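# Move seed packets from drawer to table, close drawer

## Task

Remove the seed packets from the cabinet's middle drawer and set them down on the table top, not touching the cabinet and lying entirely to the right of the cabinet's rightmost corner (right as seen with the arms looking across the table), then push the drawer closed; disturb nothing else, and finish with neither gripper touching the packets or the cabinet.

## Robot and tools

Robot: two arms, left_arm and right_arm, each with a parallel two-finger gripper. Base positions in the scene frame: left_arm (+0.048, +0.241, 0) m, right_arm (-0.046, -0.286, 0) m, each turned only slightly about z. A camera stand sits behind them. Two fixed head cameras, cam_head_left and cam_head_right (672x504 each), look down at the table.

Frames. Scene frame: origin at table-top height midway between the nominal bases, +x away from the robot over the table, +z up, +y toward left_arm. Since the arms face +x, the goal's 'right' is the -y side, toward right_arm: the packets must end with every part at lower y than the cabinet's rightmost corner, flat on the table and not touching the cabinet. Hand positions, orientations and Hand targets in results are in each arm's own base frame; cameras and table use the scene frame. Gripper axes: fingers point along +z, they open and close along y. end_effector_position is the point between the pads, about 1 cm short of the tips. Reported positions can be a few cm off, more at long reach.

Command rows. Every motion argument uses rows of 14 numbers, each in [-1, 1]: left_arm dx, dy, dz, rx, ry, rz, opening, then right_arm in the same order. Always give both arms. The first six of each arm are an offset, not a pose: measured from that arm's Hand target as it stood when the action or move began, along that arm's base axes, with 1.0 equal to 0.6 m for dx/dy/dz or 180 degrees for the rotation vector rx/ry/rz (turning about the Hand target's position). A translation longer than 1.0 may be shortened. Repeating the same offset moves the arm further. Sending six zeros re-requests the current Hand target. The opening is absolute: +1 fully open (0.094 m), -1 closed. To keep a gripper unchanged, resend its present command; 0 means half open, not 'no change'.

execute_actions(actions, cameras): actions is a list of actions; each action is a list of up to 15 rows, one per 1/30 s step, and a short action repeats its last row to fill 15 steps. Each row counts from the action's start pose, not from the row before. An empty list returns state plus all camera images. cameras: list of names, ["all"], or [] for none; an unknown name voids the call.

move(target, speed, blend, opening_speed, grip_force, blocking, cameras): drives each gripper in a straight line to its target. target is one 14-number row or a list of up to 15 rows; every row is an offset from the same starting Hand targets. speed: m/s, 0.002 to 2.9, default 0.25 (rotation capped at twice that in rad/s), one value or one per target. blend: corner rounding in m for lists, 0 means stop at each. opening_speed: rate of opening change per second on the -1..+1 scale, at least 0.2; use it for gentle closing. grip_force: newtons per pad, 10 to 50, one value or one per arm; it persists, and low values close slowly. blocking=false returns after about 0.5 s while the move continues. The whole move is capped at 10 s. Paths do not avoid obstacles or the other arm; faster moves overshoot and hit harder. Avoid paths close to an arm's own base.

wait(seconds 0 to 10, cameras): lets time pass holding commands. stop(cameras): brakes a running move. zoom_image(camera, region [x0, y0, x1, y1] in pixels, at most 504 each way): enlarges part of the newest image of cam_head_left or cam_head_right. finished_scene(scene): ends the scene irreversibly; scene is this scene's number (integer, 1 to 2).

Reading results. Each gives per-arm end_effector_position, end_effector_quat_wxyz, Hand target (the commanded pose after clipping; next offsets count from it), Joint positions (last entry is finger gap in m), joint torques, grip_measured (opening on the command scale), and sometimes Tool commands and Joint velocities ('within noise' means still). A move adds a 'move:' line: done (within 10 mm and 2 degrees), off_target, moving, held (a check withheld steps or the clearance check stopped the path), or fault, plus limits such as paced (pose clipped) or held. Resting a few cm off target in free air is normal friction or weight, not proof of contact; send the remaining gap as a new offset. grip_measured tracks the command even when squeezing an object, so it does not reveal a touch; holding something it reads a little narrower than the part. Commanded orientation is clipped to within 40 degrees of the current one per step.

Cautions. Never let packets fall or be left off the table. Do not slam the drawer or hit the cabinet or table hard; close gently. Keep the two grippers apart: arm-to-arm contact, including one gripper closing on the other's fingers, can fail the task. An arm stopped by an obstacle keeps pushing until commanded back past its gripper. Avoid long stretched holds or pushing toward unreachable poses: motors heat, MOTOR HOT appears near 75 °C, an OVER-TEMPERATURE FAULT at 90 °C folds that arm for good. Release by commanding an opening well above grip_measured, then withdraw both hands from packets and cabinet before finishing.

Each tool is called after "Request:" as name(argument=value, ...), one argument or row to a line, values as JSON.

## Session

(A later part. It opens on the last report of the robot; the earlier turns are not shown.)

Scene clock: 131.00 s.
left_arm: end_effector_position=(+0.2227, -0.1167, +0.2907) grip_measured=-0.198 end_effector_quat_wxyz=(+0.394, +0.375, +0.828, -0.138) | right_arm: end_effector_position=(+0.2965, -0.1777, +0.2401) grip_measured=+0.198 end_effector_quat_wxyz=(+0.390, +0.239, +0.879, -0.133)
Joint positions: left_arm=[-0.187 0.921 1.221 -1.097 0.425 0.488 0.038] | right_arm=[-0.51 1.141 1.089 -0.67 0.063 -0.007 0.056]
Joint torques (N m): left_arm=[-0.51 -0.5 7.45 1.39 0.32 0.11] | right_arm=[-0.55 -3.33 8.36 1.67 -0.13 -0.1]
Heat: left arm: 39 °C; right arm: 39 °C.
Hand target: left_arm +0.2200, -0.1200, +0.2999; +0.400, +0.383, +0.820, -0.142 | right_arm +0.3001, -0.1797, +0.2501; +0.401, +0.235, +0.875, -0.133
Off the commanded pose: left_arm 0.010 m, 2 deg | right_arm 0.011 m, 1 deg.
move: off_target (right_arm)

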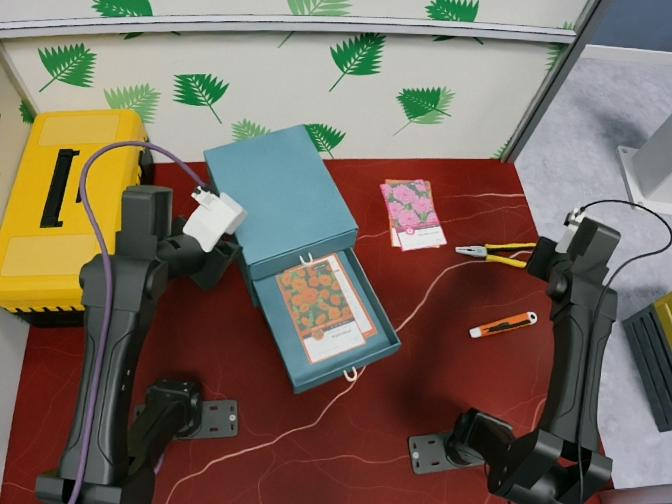

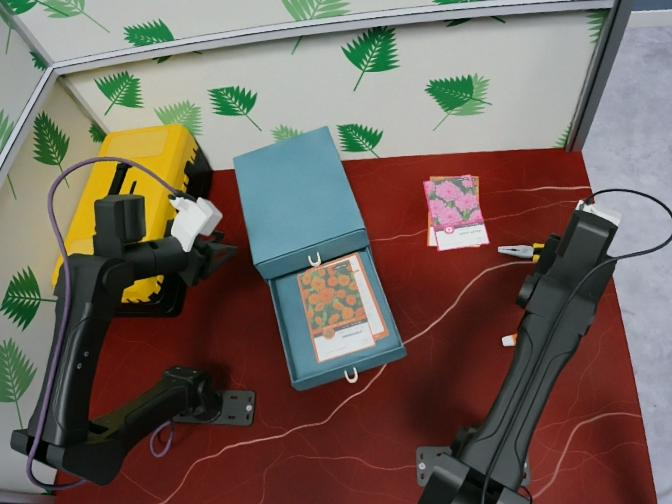

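Request:
move(
  target=[-0.1333,-0.1333,-0.1332,0.2279,-0.2702,-0.463,-0.2,0,0,0,0,0,0,0.2],
  speed=0.25,
  cameras=["all"],
)

Request:
zoom_image(
  camera="cam_head_left",
  region=[220, 230, 380, 390],
)

Request:
zoom_image(
  camera="cam_head_right",
  region=[220, 230, 380, 390],
)

Scene clock: 145.97 s.
left_arm: end_effector_position=(+0.1389, -0.1968, +0.2199) grip_measured=-0.198 end_effector_quat_wxyz=(+0.333, +0.927, +0.163, +0.054) | right_arm: end_effector_position=(+0.2965, -0.1777, +0.2401) grip_measured=+0.198 end_effector_quat_wxyz=(+0.390, +0.239, +0.879, -0.133)
Joint positions: left_arm=[-0.726 0.91 1.032 -1.071 0.315 1.966 0.038] | right_arm=[-0.51 1.141 1.089 -0.67 0.063 -0.007 0.056]
Joint torques (N m): left_arm=[-0.47 -0.68 5.14 1.57 0.17 0.07] | right_arm=[-0.43 -3.26 8.42 1.65 -0.1 -0.11]
Heat: left arm: 38 °C; right arm: 39 °C.
Hand target: left_arm +0.1400, -0.2000, +0.2200; +0.337, +0.927, +0.156, +0.056 | right_arm +0.3001, -0.1797, +0.2501; +0.401, +0.235, +0.875, -0.133
Off the commanded pose: left_arm 0.003 m, 1 deg | right_arm 0.011 m, 1 deg.
move: off_target (right_arm)

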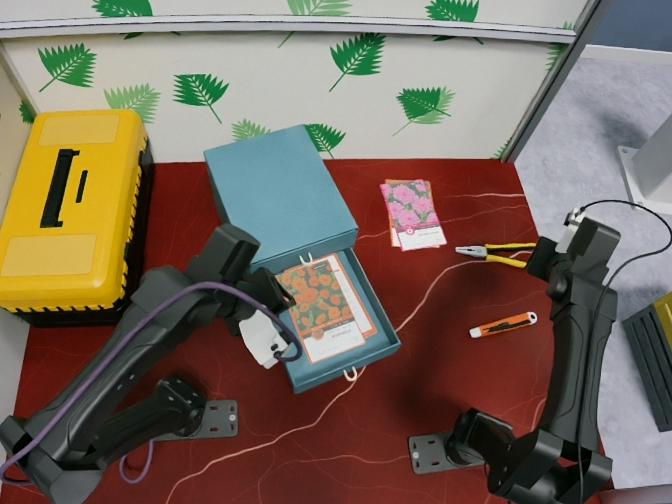

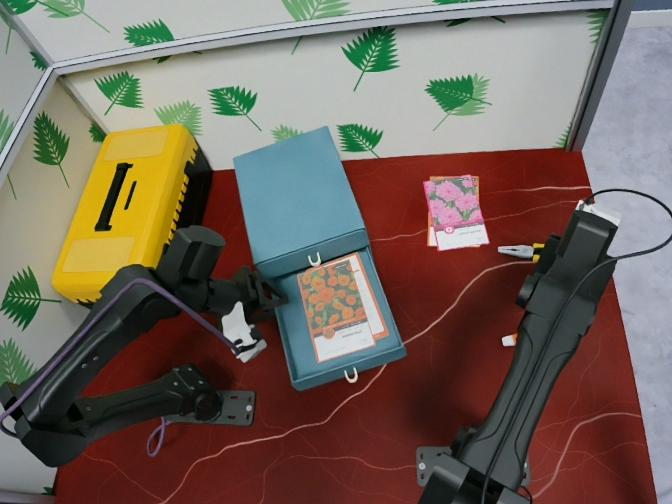

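Scaled by 3.150 from the camera's 672x504 image, which has a finer 960x720 frame.

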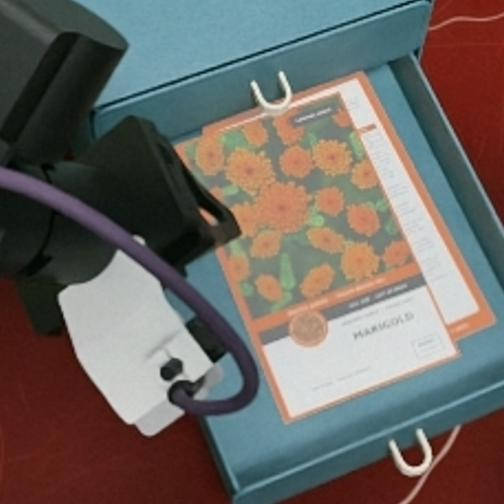

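Scaled by 3.150 from the camera's 672x504 image, which has a finer 960x720 frame.

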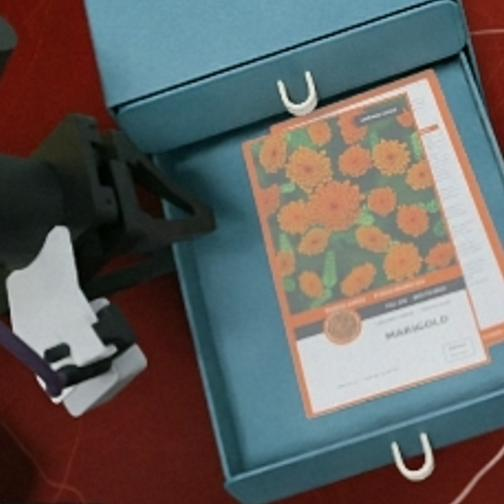

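Request:
zoom_image(
  camera="cam_head_right",
  region=[235, 260, 295, 330],
)

Request:
zoom_image(
  camera="cam_head_left",
  region=[240, 260, 310, 330],
)

Scaled by 7.200 from the camera's 672x504 image, which has a finer 960x720 frame.

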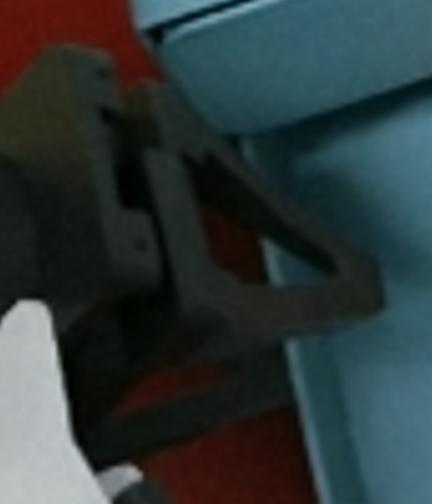

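Scaled by 7.200 from the camera's 672x504 image, which has a finer 960x720 frame.

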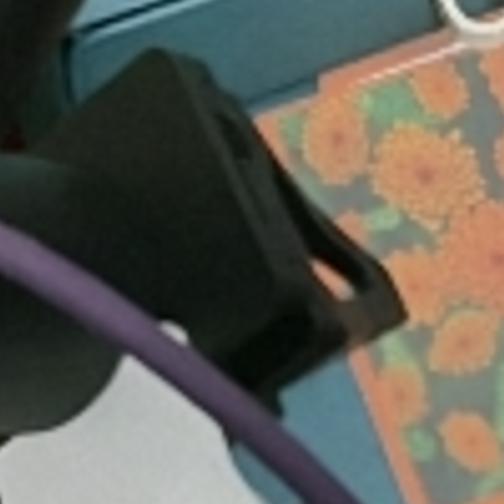

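Request:
zoom_image(
  camera="cam_head_left",
  region=[510, 210, 610, 310],
)

Request:
zoom_image(
  camera="cam_head_right",
  region=[520, 200, 620, 300],
)

Scaled by 5.040 from the camera's 672x504 image, which has a finer 960x720 frame.

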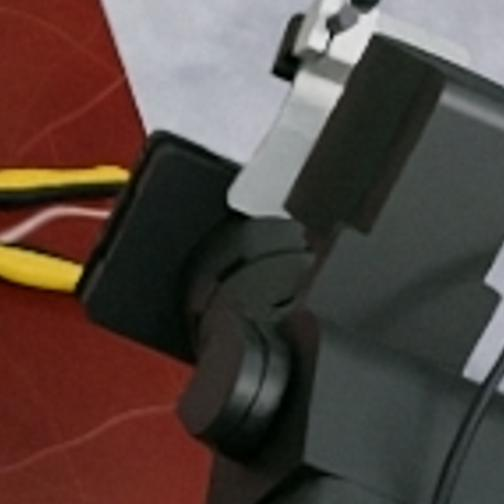

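Scaled by 5.040 from the camera's 672x504 image, which has a finer 960x720 frame.

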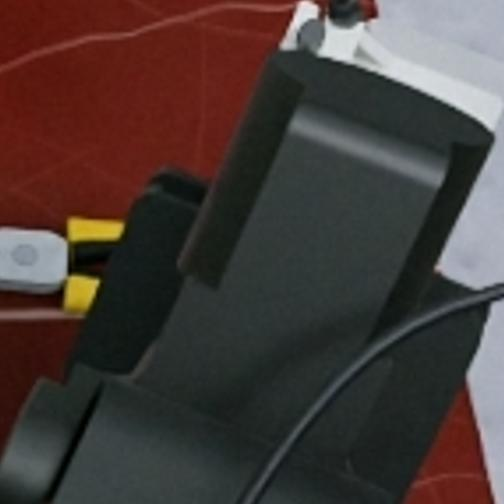

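Request:
move(
  target=[0.1333,0.0833,0.3333,-0.412,0.2773,0.3909,0.3,0,0,0,0,0,0,0.2],
  speed=0.35,
  cameras=["all"],
)

Request:
zoom_image(
  camera="cam_head_left",
  region=[220, 180, 360, 320],
)

Request:
zoom_image(
  camera="cam_head_right",
  region=[160, 170, 300, 310],
)

Scene clock: 159.93 s.
left_arm: end_effector_position=(+0.2217, -0.1499, +0.4038) grip_measured=+0.298 end_effector_quat_wxyz=(+0.588, +0.265, +0.733, -0.217) | right_arm: end_effector_position=(+0.2965, -0.1777, +0.2401) grip_measured=+0.198 end_effector_quat_wxyz=(+0.390, +0.239, +0.879, -0.133)
Joint positions: left_arm=[-0.406 0.762 1.197 -0.662 0.287 0.059 0.061] | right_arm=[-0.51 1.141 1.089 -0.67 0.063 -0.007 0.056]
Joint torques (N m): left_arm=[-0.55 0.66 7.24 2.23 -0.01 -0.09] | right_arm=[-0.51 -3.18 8.32 1.66 -0.11 -0.11]
Heat: left arm: 38 °C; right arm: 39 °C.
Hand target: left_arm +0.2200, -0.1501, +0.4200; +0.604, +0.262, +0.720, -0.220 | right_arm +0.3001, -0.1797, +0.2501; +0.401, +0.235, +0.875, -0.133
Off the commanded pose: left_arm 0.016 m, 2 deg | right_arm 0.011 m, 1 deg.
move: off_target (left_arm, right_arm)

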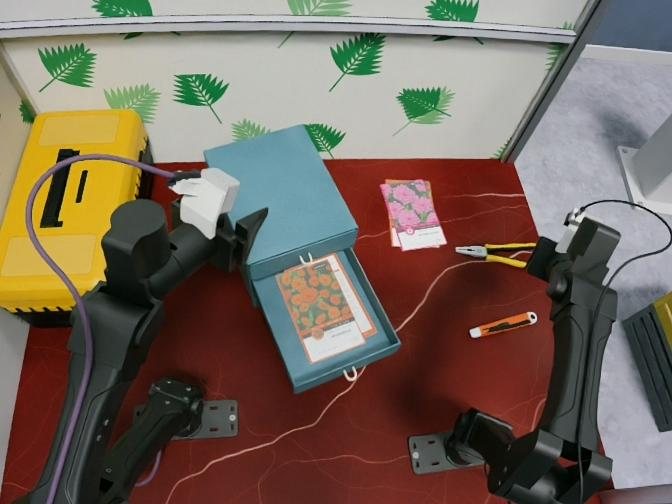

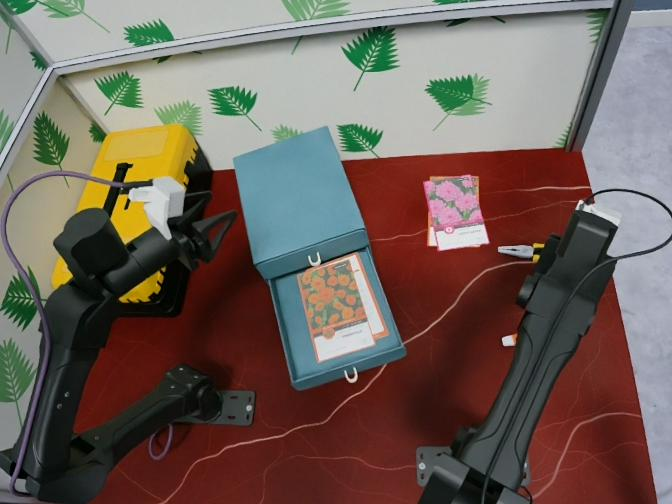

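Scaled by 3.600 from the camera's 672x504 image, which has a finer 960x720 frame.

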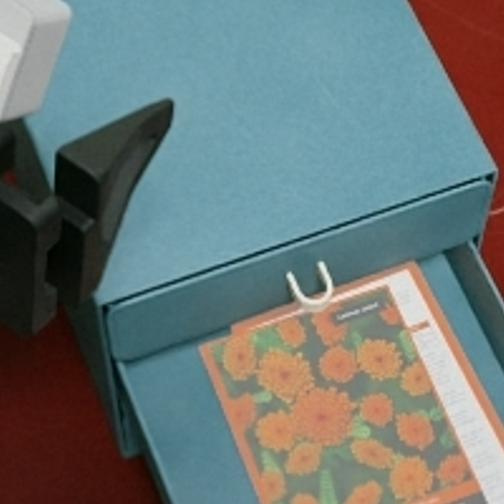

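Scaled by 3.600 from the camera's 672x504 image, which has a finer 960x720 frame.

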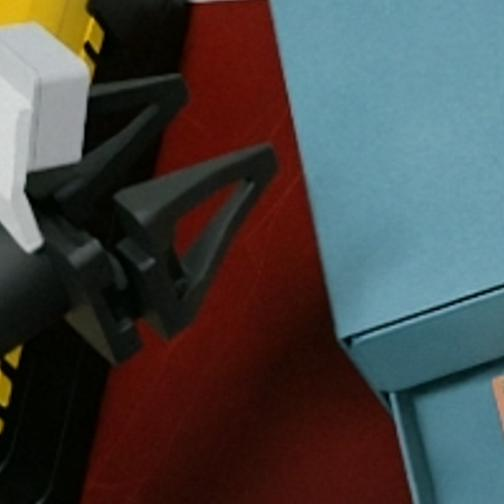

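Request:
move(
  target=[
    [-0.0833,-0.0833,-0.1667,0.4795,-0.169,-0.4884,0.064,0,0,0,0,0,0,0.2],
    [-0.0598,-0.1165,-0.4233,0.4795,-0.169,-0.4884,0.064,0,0,0,0,0,0,0.2],
  ],
  speed=[0.4,0.15],
  blend=[0.01,0],
  cameras=["all"],
)

Request:
zoom_image(
  camera="cam_head_left",
  region=[230, 230, 370, 370],
)

Request:
zoom_image(
  camera="cam_head_right",
  region=[230, 230, 370, 370],
)

Scene clock: 174.20 s.
left_arm: end_effector_position=(+0.1847, -0.2178, +0.1601) grip_measured=+0.066 end_effector_quat_wxyz=(+0.113, +0.979, +0.169, +0.012) | right_arm: end_effector_position=(+0.2965, -0.1777, +0.2401) grip_measured=+0.198 end_effector_quat_wxyz=(+0.390, +0.239, +0.879, -0.133)
Joint positions: left_arm=[-0.804 1.434 1.291 -1.225 0.106 1.985 0.05] | right_arm=[-0.51 1.141 1.089 -0.67 0.063 -0.007 0.056]
Joint torques (N m): left_arm=[-0.55 -7.02 4.92 0.76 0.06 0.03] | right_arm=[-0.43 -3.29 8.46 1.64 -0.1 -0.13]
Heat: left arm: 39 °C; right arm: 39 °C.
Hand target: left_arm +0.1841, -0.2200, +0.1660; +0.128, +0.978, +0.164, +0.022 | right_arm +0.3001, -0.1797, +0.2501; +0.401, +0.235, +0.875, -0.133
Off the commanded pose: left_arm 0.006 m, 2 deg | right_arm 0.011 m, 1 deg.
move: off_target (right_arm)

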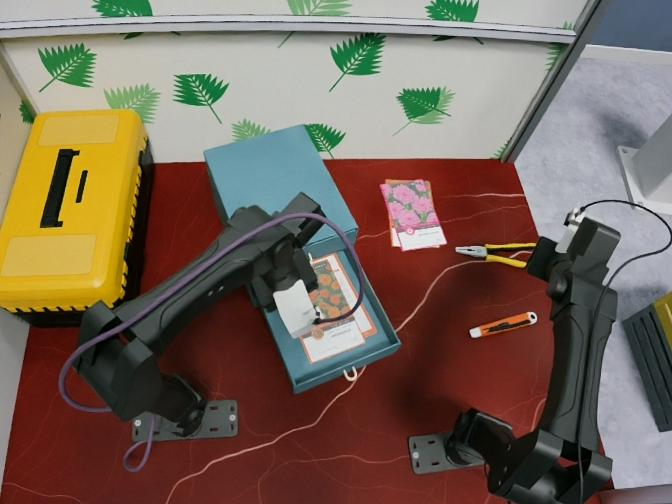

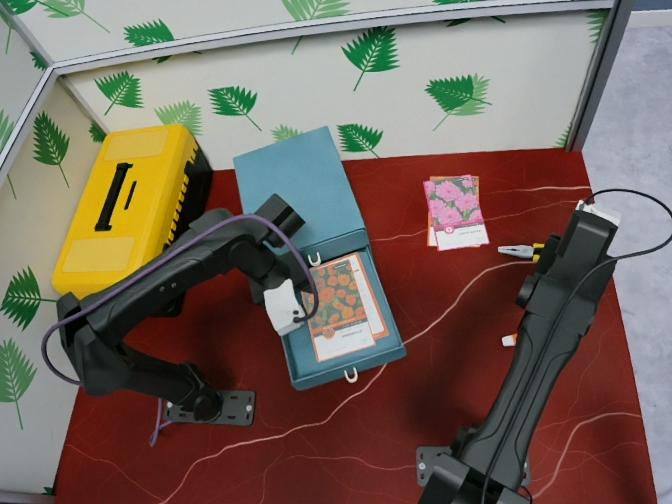

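Scaled by 3.600 from the camera's 672x504 image, which has a finer 960x720 frame.

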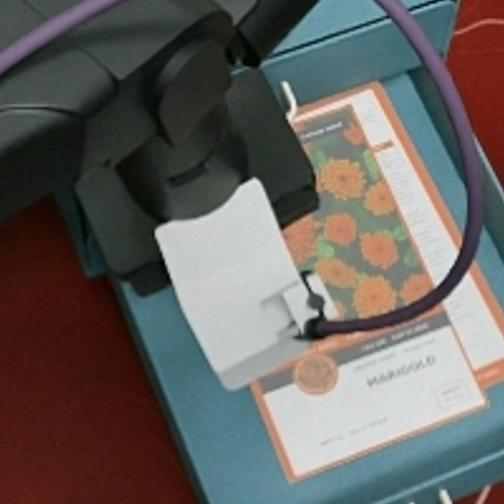

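Scaled by 3.600 from the camera's 672x504 image, which has a finer 960x720 frame.

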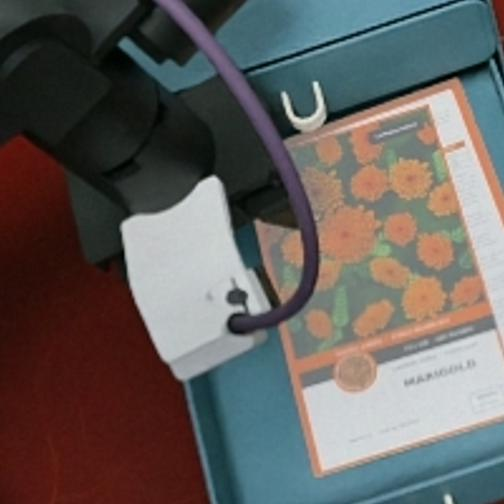

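Request:
execute_actions(
  actions=[],
  cameras=["all"],
)

Scene clock: 188.97 s.
left_arm: end_effector_position=(+0.1848, -0.2179, +0.1601) grip_measured=+0.066 end_effector_quat_wxyz=(+0.113, +0.979, +0.169, +0.012) | right_arm: end_effector_position=(+0.2965, -0.1777, +0.2401) grip_measured=+0.198 end_effector_quat_wxyz=(+0.390, +0.239, +0.879, -0.133)
Joint positions: left_arm=[-0.804 1.434 1.291 -1.225 0.106 1.985 0.05] | right_arm=[-0.51 1.141 1.089 -0.67 0.063 -0.007 0.056]
Joint velocities: within noise
Joint torques (N m): left_arm=[-0.55 -6.98 4.9 0.76 0.06 0.03] | right_arm=[-0.51 -3.26 8.36 1.66 -0.11 -0.09]
Heat: left arm: 37 °C; right arm: 40 °C.
Hand target: left_arm +0.1841, -0.2201, +0.1660; +0.128, +0.978, +0.164, +0.022 | right_arm +0.3001, -0.1797, +0.2501; +0.401, +0.235, +0.875, -0.133
Tool commands: left_gripper/opening=+0.064 right_gripper/opening=+0.2
Off the commanded pose: left_arm 0.006 m, 2 deg | right_arm 0.011 m, 1 deg.

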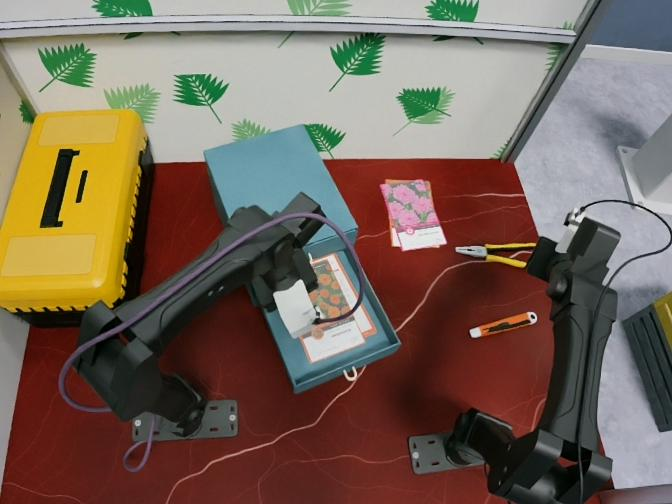

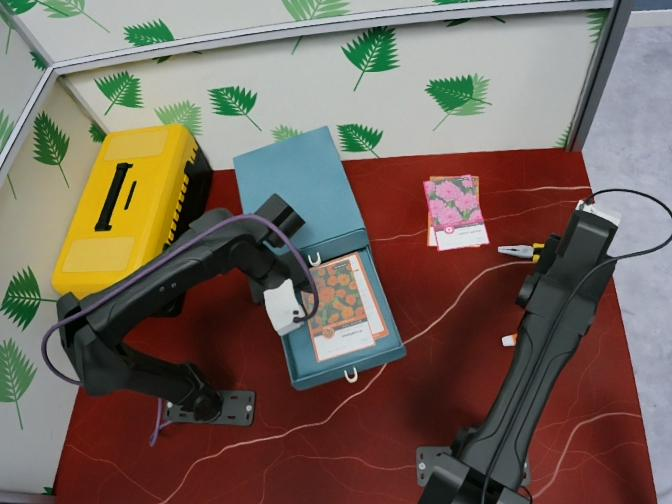

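Request:
zoom_image(
  camera="cam_head_right",
  region=[250, 220, 430, 400],
)

Request:
zoom_image(
  camera="cam_head_left",
  region=[240, 230, 420, 410],
)

Scaled by 2.800 from the camera's 672x504 image, which has a finer 960x720 frame.

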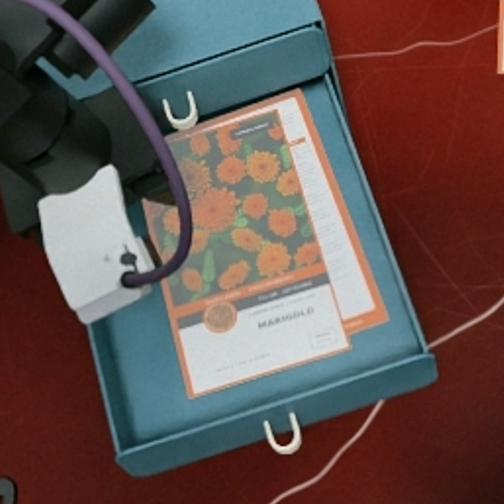

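Scaled by 2.800 from the camera's 672x504 image, which has a finer 960x720 frame.

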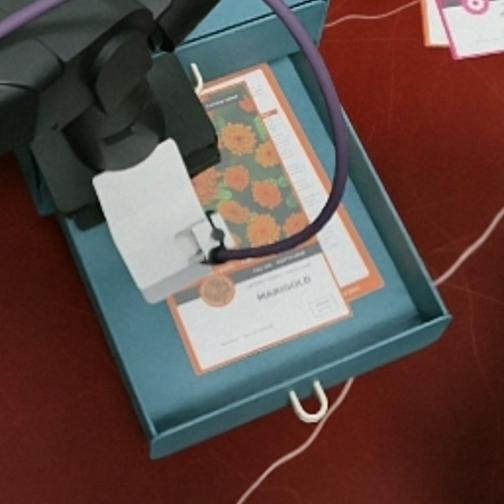

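Request:
move(
  target=[-0.0488,0.0140,0.0317,-0.0146,0.1094,0.4883,0.064,0,0,0,0,0,0,0.2],
  speed=0.4,
  cameras=["all"],
)

Scene clock: 202.57 s.
left_arm: end_effector_position=(+0.1556, -0.2107, +0.1722) grip_measured=+0.066 end_effector_quat_wxyz=(+0.055, +0.580, +0.812, -0.047) | right_arm: end_effector_position=(+0.2965, -0.1777, +0.2401) grip_measured=+0.198 end_effector_quat_wxyz=(+0.390, +0.239, +0.879, -0.133)
Joint positions: left_arm=[-0.897 1.418 1.341 -1.361 0.061 0.34 0.05] | right_arm=[-0.51 1.141 1.089 -0.67 0.063 -0.007 0.056]
Joint torques (N m): left_arm=[-0.58 -6.24 7.27 0.24 -0.01 -0.1] | right_arm=[-0.49 -3.26 8.36 1.67 -0.12 -0.11]
Heat: left arm: 36 °C; right arm: 40 °C.
Hand target: left_arm +0.1549, -0.2116, +0.1850; +0.071, +0.578, +0.811, -0.050 | right_arm +0.3001, -0.1797, +0.2501; +0.401, +0.235, +0.875, -0.133
Off the commanded pose: left_arm 0.013 m, 2 deg | right_arm 0.011 m, 1 deg.
move: off_target (left_arm, right_arm)

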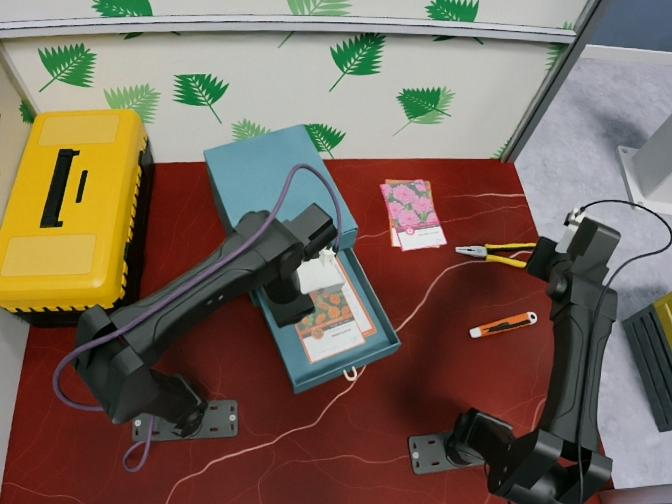

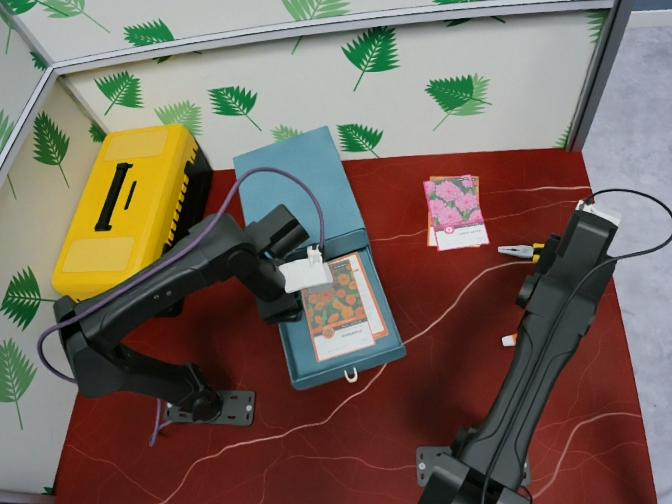

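Request:
zoom_image(
  camera="cam_head_left",
  region=[240, 220, 400, 380],
)

Request:
zoom_image(
  camera="cam_head_right",
  region=[240, 220, 400, 380],
)

Scaled by 3.150 from the camera's 672x504 image, which has a finer 960x720 frame.

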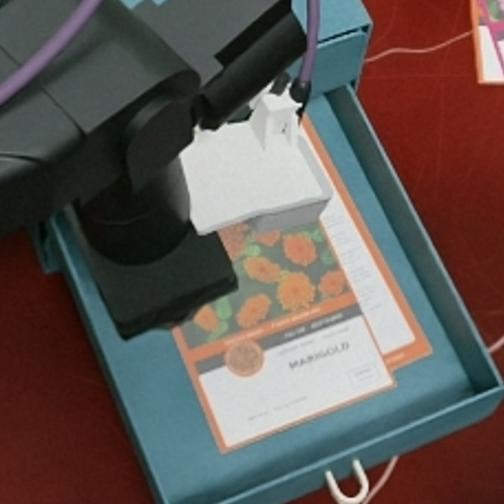

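Scaled by 3.150 from the camera's 672x504 image, which has a finer 960x720 frame.

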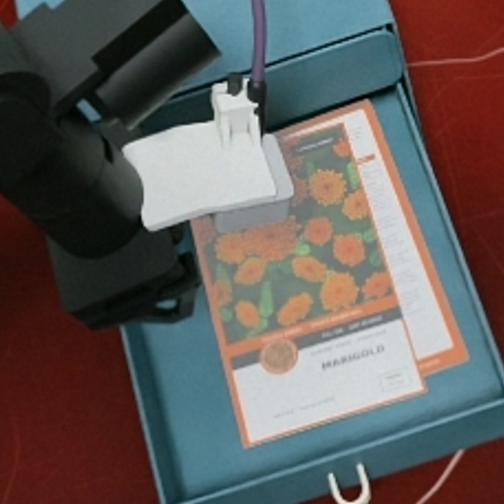

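Request:
move(
  target=[-0.0052,0.0145,-0.1,0,0,0,0.064,0,0,0,0,0,0,0.2],
  speed=0.12,
  cameras=["cam_head_right"],
)

Request:
zoom_image(
  camera="cam_head_right",
  region=[260, 240, 380, 360],
)

Scene clock: 213.80 s.
left_arm: end_effector_position=(+0.1477, -0.2008, +0.1202) grip_measured=+0.066 end_effector_quat_wxyz=(+0.050, +0.580, +0.812, -0.046) | right_arm: end_effector_position=(+0.2965, -0.1777, +0.2401) grip_measured=+0.198 end_effector_quat_wxyz=(+0.390, +0.239, +0.879, -0.133)
Joint positions: left_arm=[-0.897 1.369 1.094 -1.176 0.061 0.34 0.05] | right_arm=[-0.51 1.141 1.089 -0.67 0.063 -0.007 0.056]
Joint torques (N m): left_arm=[0.47 -6.24 4.86 0.67 0.01 0.05] | right_arm=[-0.4 -3.19 8.43 1.68 -0.1 -0.11]
Heat: left arm: 37 °C; right arm: 40 °C.
Hand target: left_arm +0.1517, -0.2029, +0.1250; +0.071, +0.578, +0.811, -0.051 | right_arm +0.3001, -0.1797, +0.2501; +0.401, +0.235, +0.875, -0.133
Off the commanded pose: left_arm 0.007 m, 2 deg | right_arm 0.011 m, 1 deg.
move: off_target (right_arm)
Images, in order (width x height): cam_head_right 672x504.

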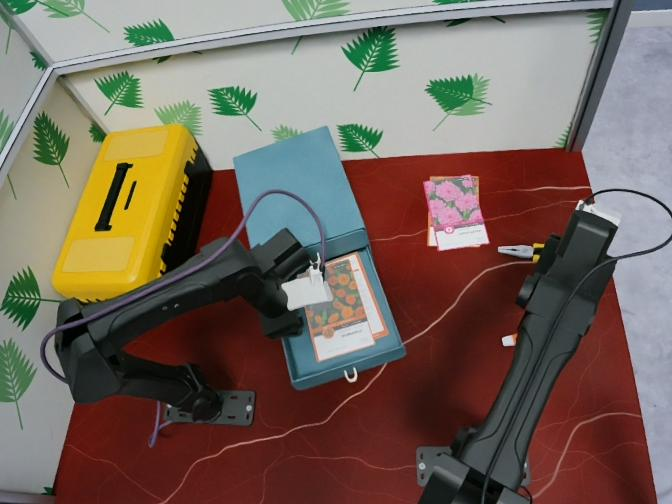

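Scaled by 4.200 from the camera's 672x504 image, which has a finer 960x720 frame.

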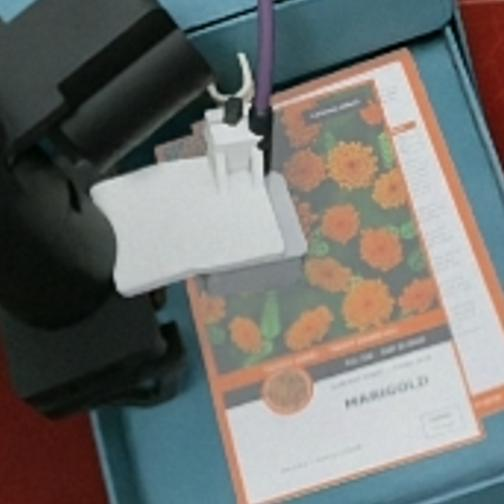

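Request:
move(
  target=[0,0,-0.05,0,0,0,0.064,0,0,0,0,0,0,0.2],
  speed=0.06,
  cameras=["cam_head_right"],
)

Request:
zoom_image(
  camera="cam_head_right",
  region=[260, 240, 380, 360],
)

Scene clock: 220.33 s.
left_arm: end_effector_position=(+0.1547, -0.2095, +0.0961) grip_measured=+0.066 end_effector_quat_wxyz=(+0.076, +0.581, +0.809, -0.053) | right_arm: end_effector_position=(+0.2965, -0.1777, +0.2401) grip_measured=+0.198 end_effector_quat_wxyz=(+0.390, +0.239, +0.879, -0.133)
Joint positions: left_arm=[-0.897 1.368 0.99 -1.017 0.06 0.343 0.05] | right_arm=[-0.51 1.141 1.089 -0.67 0.063 -0.007 0.056]
Joint torques (N m): left_arm=[0.47 -5.41 4.29 0.38 0.01 0.02] | right_arm=[-0.58 -3.18 8.38 1.67 -0.1 -0.07]
Heat: left arm: 36 °C; right arm: 40 °C.
Hand target: left_arm +0.1518, -0.2029, +0.0950; +0.071, +0.578, +0.811, -0.050 | right_arm +0.3001, -0.1797, +0.2501; +0.401, +0.235, +0.875, -0.133
Off the commanded pose: left_arm 0.007 m, 1 deg | right_arm 0.011 m, 1 deg.
move: off_target (right_arm)
Images, in order (width x height): cam_head_right 672x504.

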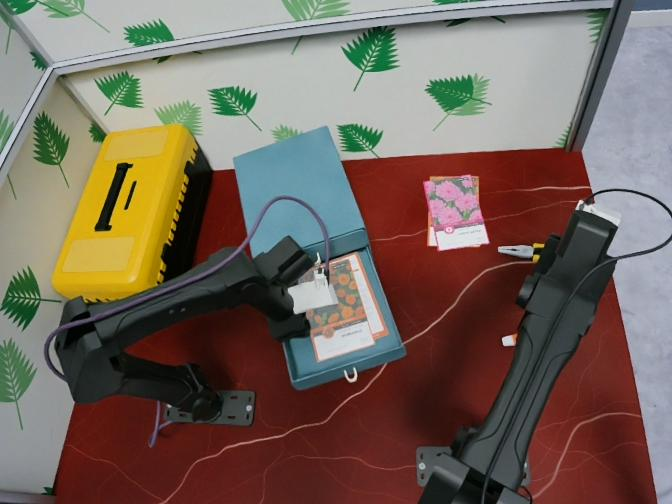

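Scaled by 4.200 from the camera's 672x504 image, which has a finer 960x720 frame.

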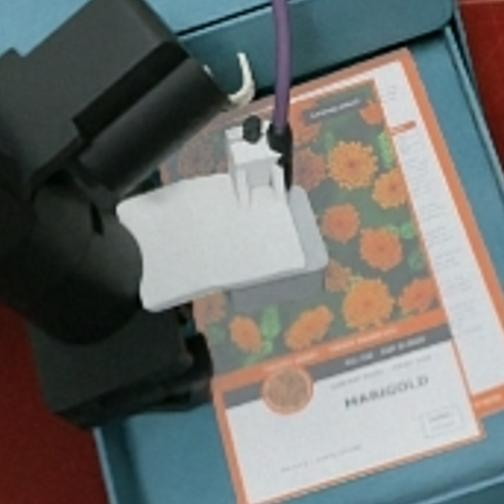

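Request:
move(
  target=[
    [0,0,0.03,0,0,0,0.064,0,0,0,0,0,0,0.2],
    [-0.0065,0.0189,0.03,0,0,0,0.064,0,0,0,0,0,0,0.2],
    [-0.0065,0.0189,-0.013,0,0,0,0.064,0,0,0,0,0,0,0.2],
  ],
  speed=0.06,
  blend=[0.004,0.004,0],
  cameras=["cam_head_right","cam_head_left"],
)

Request:
zoom_image(
  camera="cam_head_right",
  region=[260, 240, 380, 360],
)

Scene clock: 231.17 s.
left_arm: end_effector_position=(+0.1592, -0.2090, +0.0968) grip_measured=+0.066 end_effector_quat_wxyz=(+0.106, +0.582, +0.804, -0.061) | right_arm: end_effector_position=(+0.2965, -0.1777, +0.2401) grip_measured=+0.198 end_effector_quat_wxyz=(+0.390, +0.239, +0.879, -0.133)
Joint positions: left_arm=[-0.88 1.319 0.942 -0.958 0.064 0.367 0.05] | right_arm=[-0.51 1.141 1.089 -0.67 0.063 -0.007 0.056]
Joint torques (N m): left_arm=[0.58 -4.18 3.67 0.06 0.02 -0.05] | right_arm=[-0.55 -3.34 8.5 1.66 -0.09 -0.09]
Heat: left arm: 36 °C; right arm: 41 °C.
Hand target: left_arm +0.1478, -0.1916, +0.0872; +0.071, +0.578, +0.811, -0.051 | right_arm +0.3001, -0.1797, +0.2501; +0.401, +0.235, +0.875, -0.133
Off the commanded pose: left_arm 0.023 m, 4 deg | right_arm 0.011 m, 1 deg.
move: off_target (left_arm, right_arm)

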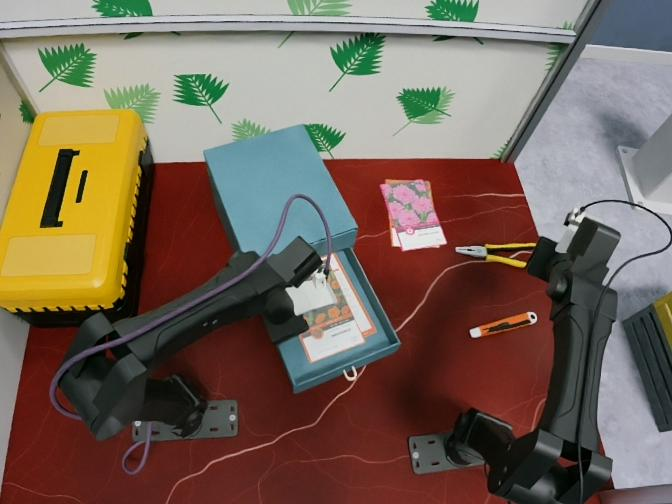

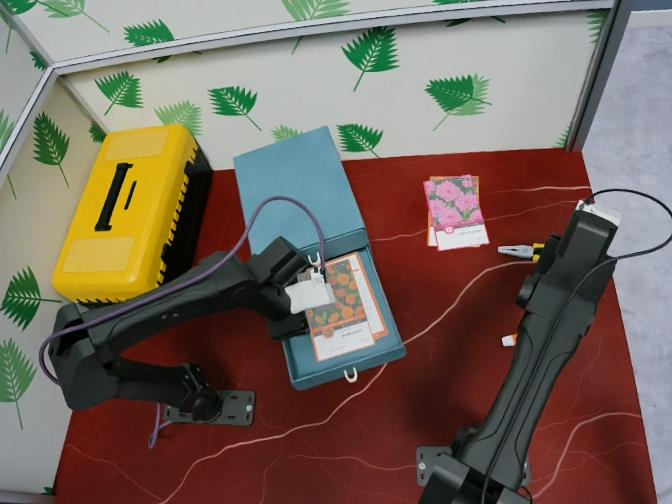

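Scaled by 4.200 from the camera's 672x504 image, which has a finer 960x720 frame.

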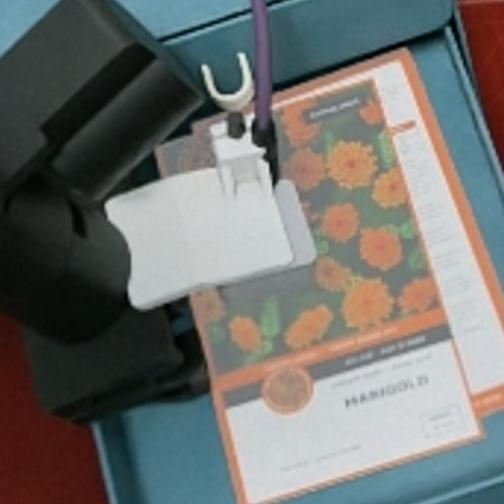

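Request:
move(
  target=[
    [0.0277,-0.0542,0.0213,-0.026,-0.009,0,0.064,0,0,0,0,0,0,0.2],
    [0.0402,-0.0903,0.0213,-0.0525,-0.0181,0,0.064,0,0,0,0,0,0,0.2],
  ],
  speed=0.05,
  blend=[0.005,0],
  cameras=["cam_head_right","cam_head_left"],
)

Request:
zoom_image(
  camera="cam_head_right",
  region=[260, 230, 420, 390],
)

Request:
zoom_image(
  camera="cam_head_left",
  region=[250, 240, 410, 400],
)

Scene clock: 245.33 s.
left_arm: end_effector_position=(+0.1704, -0.2380, +0.0983) grip_measured=+0.066 end_effector_quat_wxyz=(+0.132, +0.573, +0.804, -0.092) | right_arm: end_effector_position=(+0.2965, -0.1777, +0.2401) grip_measured=+0.198 end_effector_quat_wxyz=(+0.390, +0.239, +0.879, -0.133)
Joint positions: left_arm=[-0.887 1.373 0.969 -0.86 0.106 0.335 0.05] | right_arm=[-0.51 1.141 1.089 -0.67 0.063 -0.007 0.056]
Joint torques (N m): left_arm=[-0.58 -3.86 5.81 1.07 0.17 -0.07] | right_arm=[-0.43 -3.21 8.32 1.65 -0.12 -0.11]
Heat: left arm: 35 °C; right arm: 41 °C.
Hand target: left_arm +0.1719, -0.2457, +0.1000; +0.141, +0.572, +0.802, -0.101 | right_arm +0.3001, -0.1797, +0.2501; +0.401, +0.235, +0.875, -0.133
Off the commanded pose: left_arm 0.008 m, 1 deg | right_arm 0.011 m, 1 deg.
move: off_target (right_arm)

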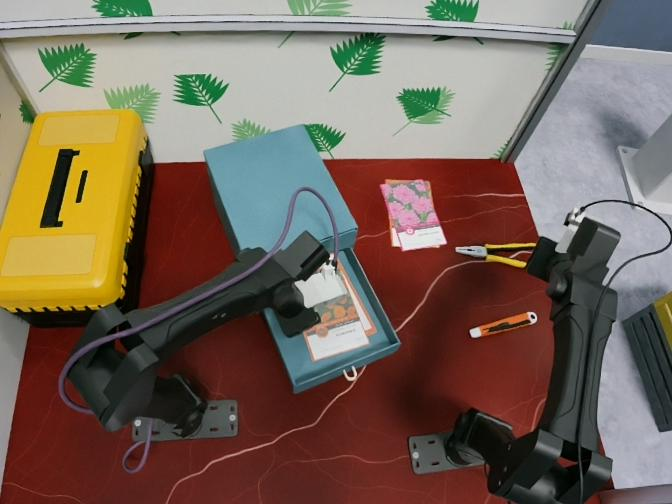

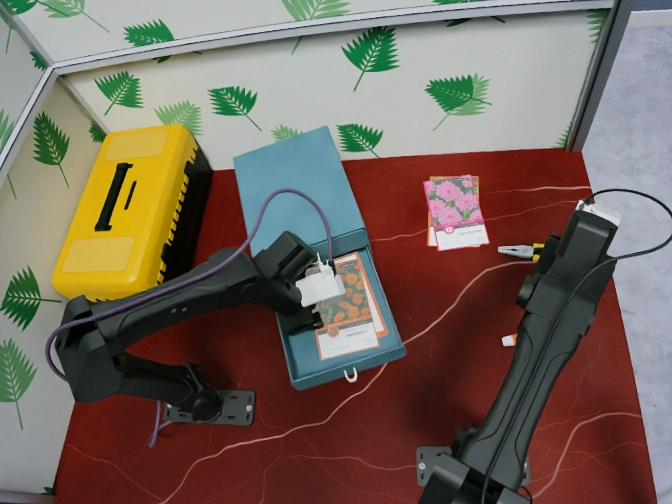

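Scaled by 3.150 from the camera's 672x504 image, which has a finer 960x720 frame.

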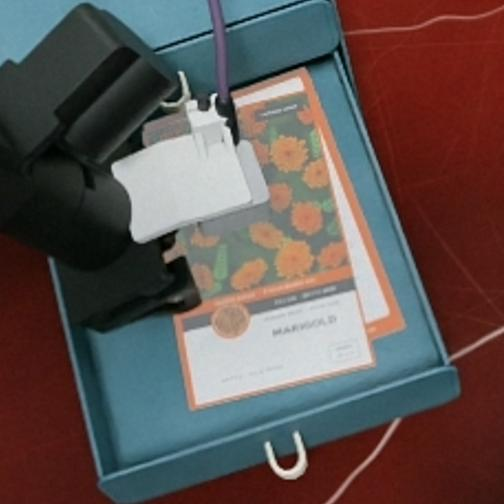

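Scaled by 3.150 from the camera's 672x504 image, which has a finer 960x720 frame.

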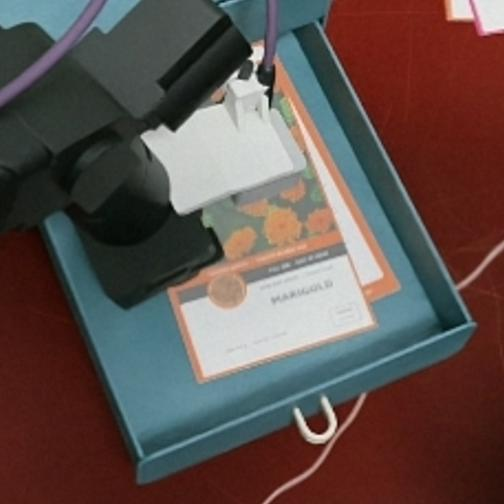

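Request:
move(
  target=[
    [0,0,0.04,0.0131,0.0045,0,0.064,0,0,0,0,0,0,0.2],
    [-0.0227,0.0660,0.05,0.0263,0.009,0,0.064,0,0,0,0,0,0,0.2],
    [-0.0227,0.0660,-0.012,0.0263,0.009,0,0.064,0,0,0,0,0,0,0.2],
  ],
  speed=[0.1,0.12,0.08],
  blend=[0.006,0,0],
  cameras=["cam_head_right"],
)

Request:
zoom_image(
  camera="cam_head_right",
  region=[260, 240, 380, 360],
)

Scene clock: 256.47 s.
left_arm: end_effector_position=(+0.1622, -0.2132, +0.0967) grip_measured=+0.066 end_effector_quat_wxyz=(+0.116, +0.578, +0.804, -0.079) | right_arm: end_effector_position=(+0.2965, -0.1777, +0.2401) grip_measured=+0.198 end_effector_quat_wxyz=(+0.390, +0.239, +0.879, -0.133)
Joint positions: left_arm=[-0.858 1.312 0.928 -0.922 0.099 0.375 0.05] | right_arm=[-0.51 1.141 1.089 -0.67 0.063 -0.007 0.056]
Joint velocities: left_arm=[-0.046 0.002 -0.002 -0.007 -0.007 0.066 0] | right_arm=[within noise]
Joint torques (N m): left_arm=[0.4 -4.45 4.36 0.54 0.03 0] | right_arm=[-0.51 -3.25 8.43 1.67 -0.09 -0.08]
Heat: left arm: 35 °C; right arm: 41 °C.
Hand target: left_arm +0.1583, -0.2061, +0.0928; +0.106, +0.576, +0.807, -0.076 | right_arm +0.3001, -0.1797, +0.2501; +0.401, +0.235, +0.875, -0.133
Off the commanded pose: left_arm 0.009 m, 1 deg | right_arm 0.011 m, 1 deg.
move: off_target (right_arm)
Images, in order (width x height): cam_head_right 672x504.

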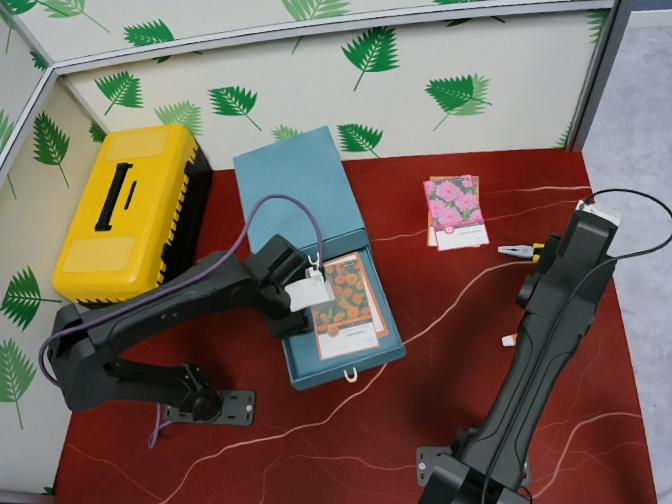

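Scaled by 4.200 from the camera's 672x504 image, which has a finer 960x720 frame.

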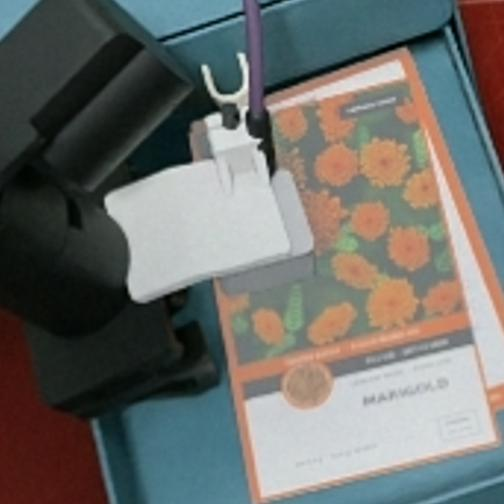

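Request:
move(
  target=[
    [0.0082,-0.0237,-0.0147,-0.0263,-0.009,0,0.064,0,0,0,0,0,0,0.2],
    [0.0228,-0.0662,-0.0147,-0.0525,-0.0181,0,0.064,0,0,0,0,0,0,0.2],
  ],
  speed=0.04,
  blend=[0.005,0],
  cameras=["cam_head_right","cam_head_left"],
)

Request:
zoom_image(
  camera="cam_head_right",
  region=[260, 230, 420, 390],
)

Scene clock: 270.37 s.
left_arm: end_effector_position=(+0.1775, -0.2455, +0.0969) grip_measured=+0.066 end_effector_quat_wxyz=(+0.193, +0.565, +0.793, -0.123) | right_arm: end_effector_position=(+0.2965, -0.1777, +0.2401) grip_measured=+0.198 end_effector_quat_wxyz=(+0.390, +0.239, +0.879, -0.133)
Joint positions: left_arm=[-0.864 1.299 0.855 -0.687 0.142 0.344 0.05] | right_arm=[-0.51 1.141 1.089 -0.67 0.063 -0.007 0.056]
Joint torques (N m): left_arm=[-0.73 -2.09 4.11 1.22 0.17 -0.09] | right_arm=[-0.53 -3.28 8.44 1.66 -0.13 -0.09]
Heat: left arm: 35 °C; right arm: 42 °C.
Hand target: left_arm +0.1720, -0.2459, +0.0840; +0.176, +0.567, +0.795, -0.125 | right_arm +0.3001, -0.1797, +0.2501; +0.401, +0.235, +0.875, -0.133
Off the commanded pose: left_arm 0.014 m, 2 deg | right_arm 0.011 m, 1 deg.
move: off_target (left_arm, right_arm)

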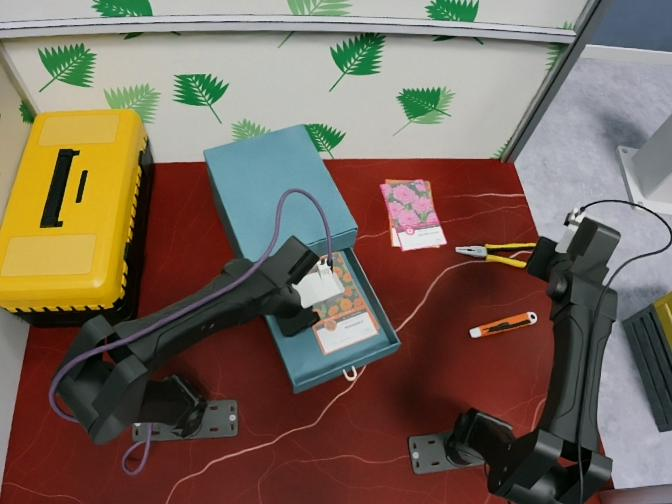

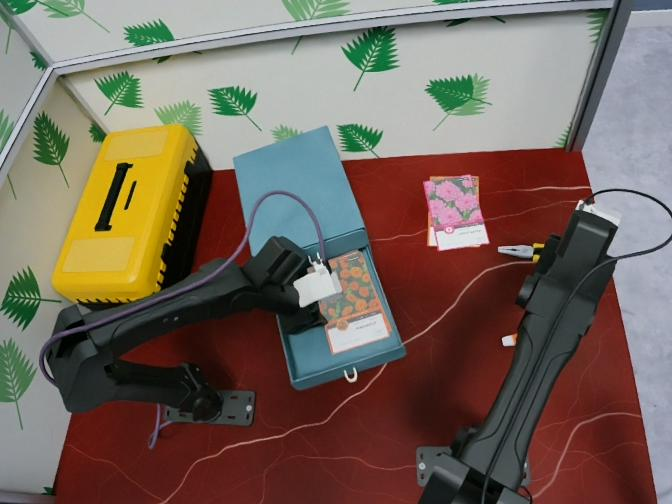

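Scaled by 3.150 from the camera's 672x504 image, which has a finer 960x720 frame.

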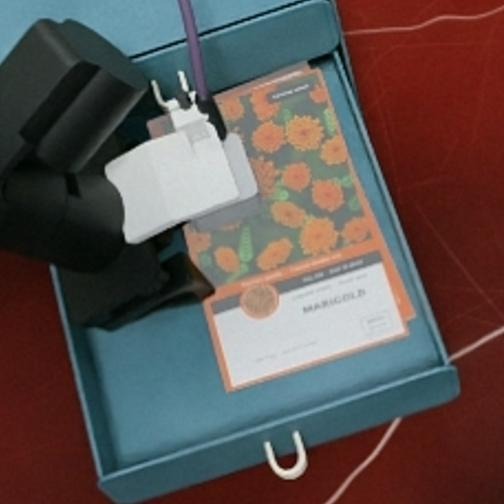

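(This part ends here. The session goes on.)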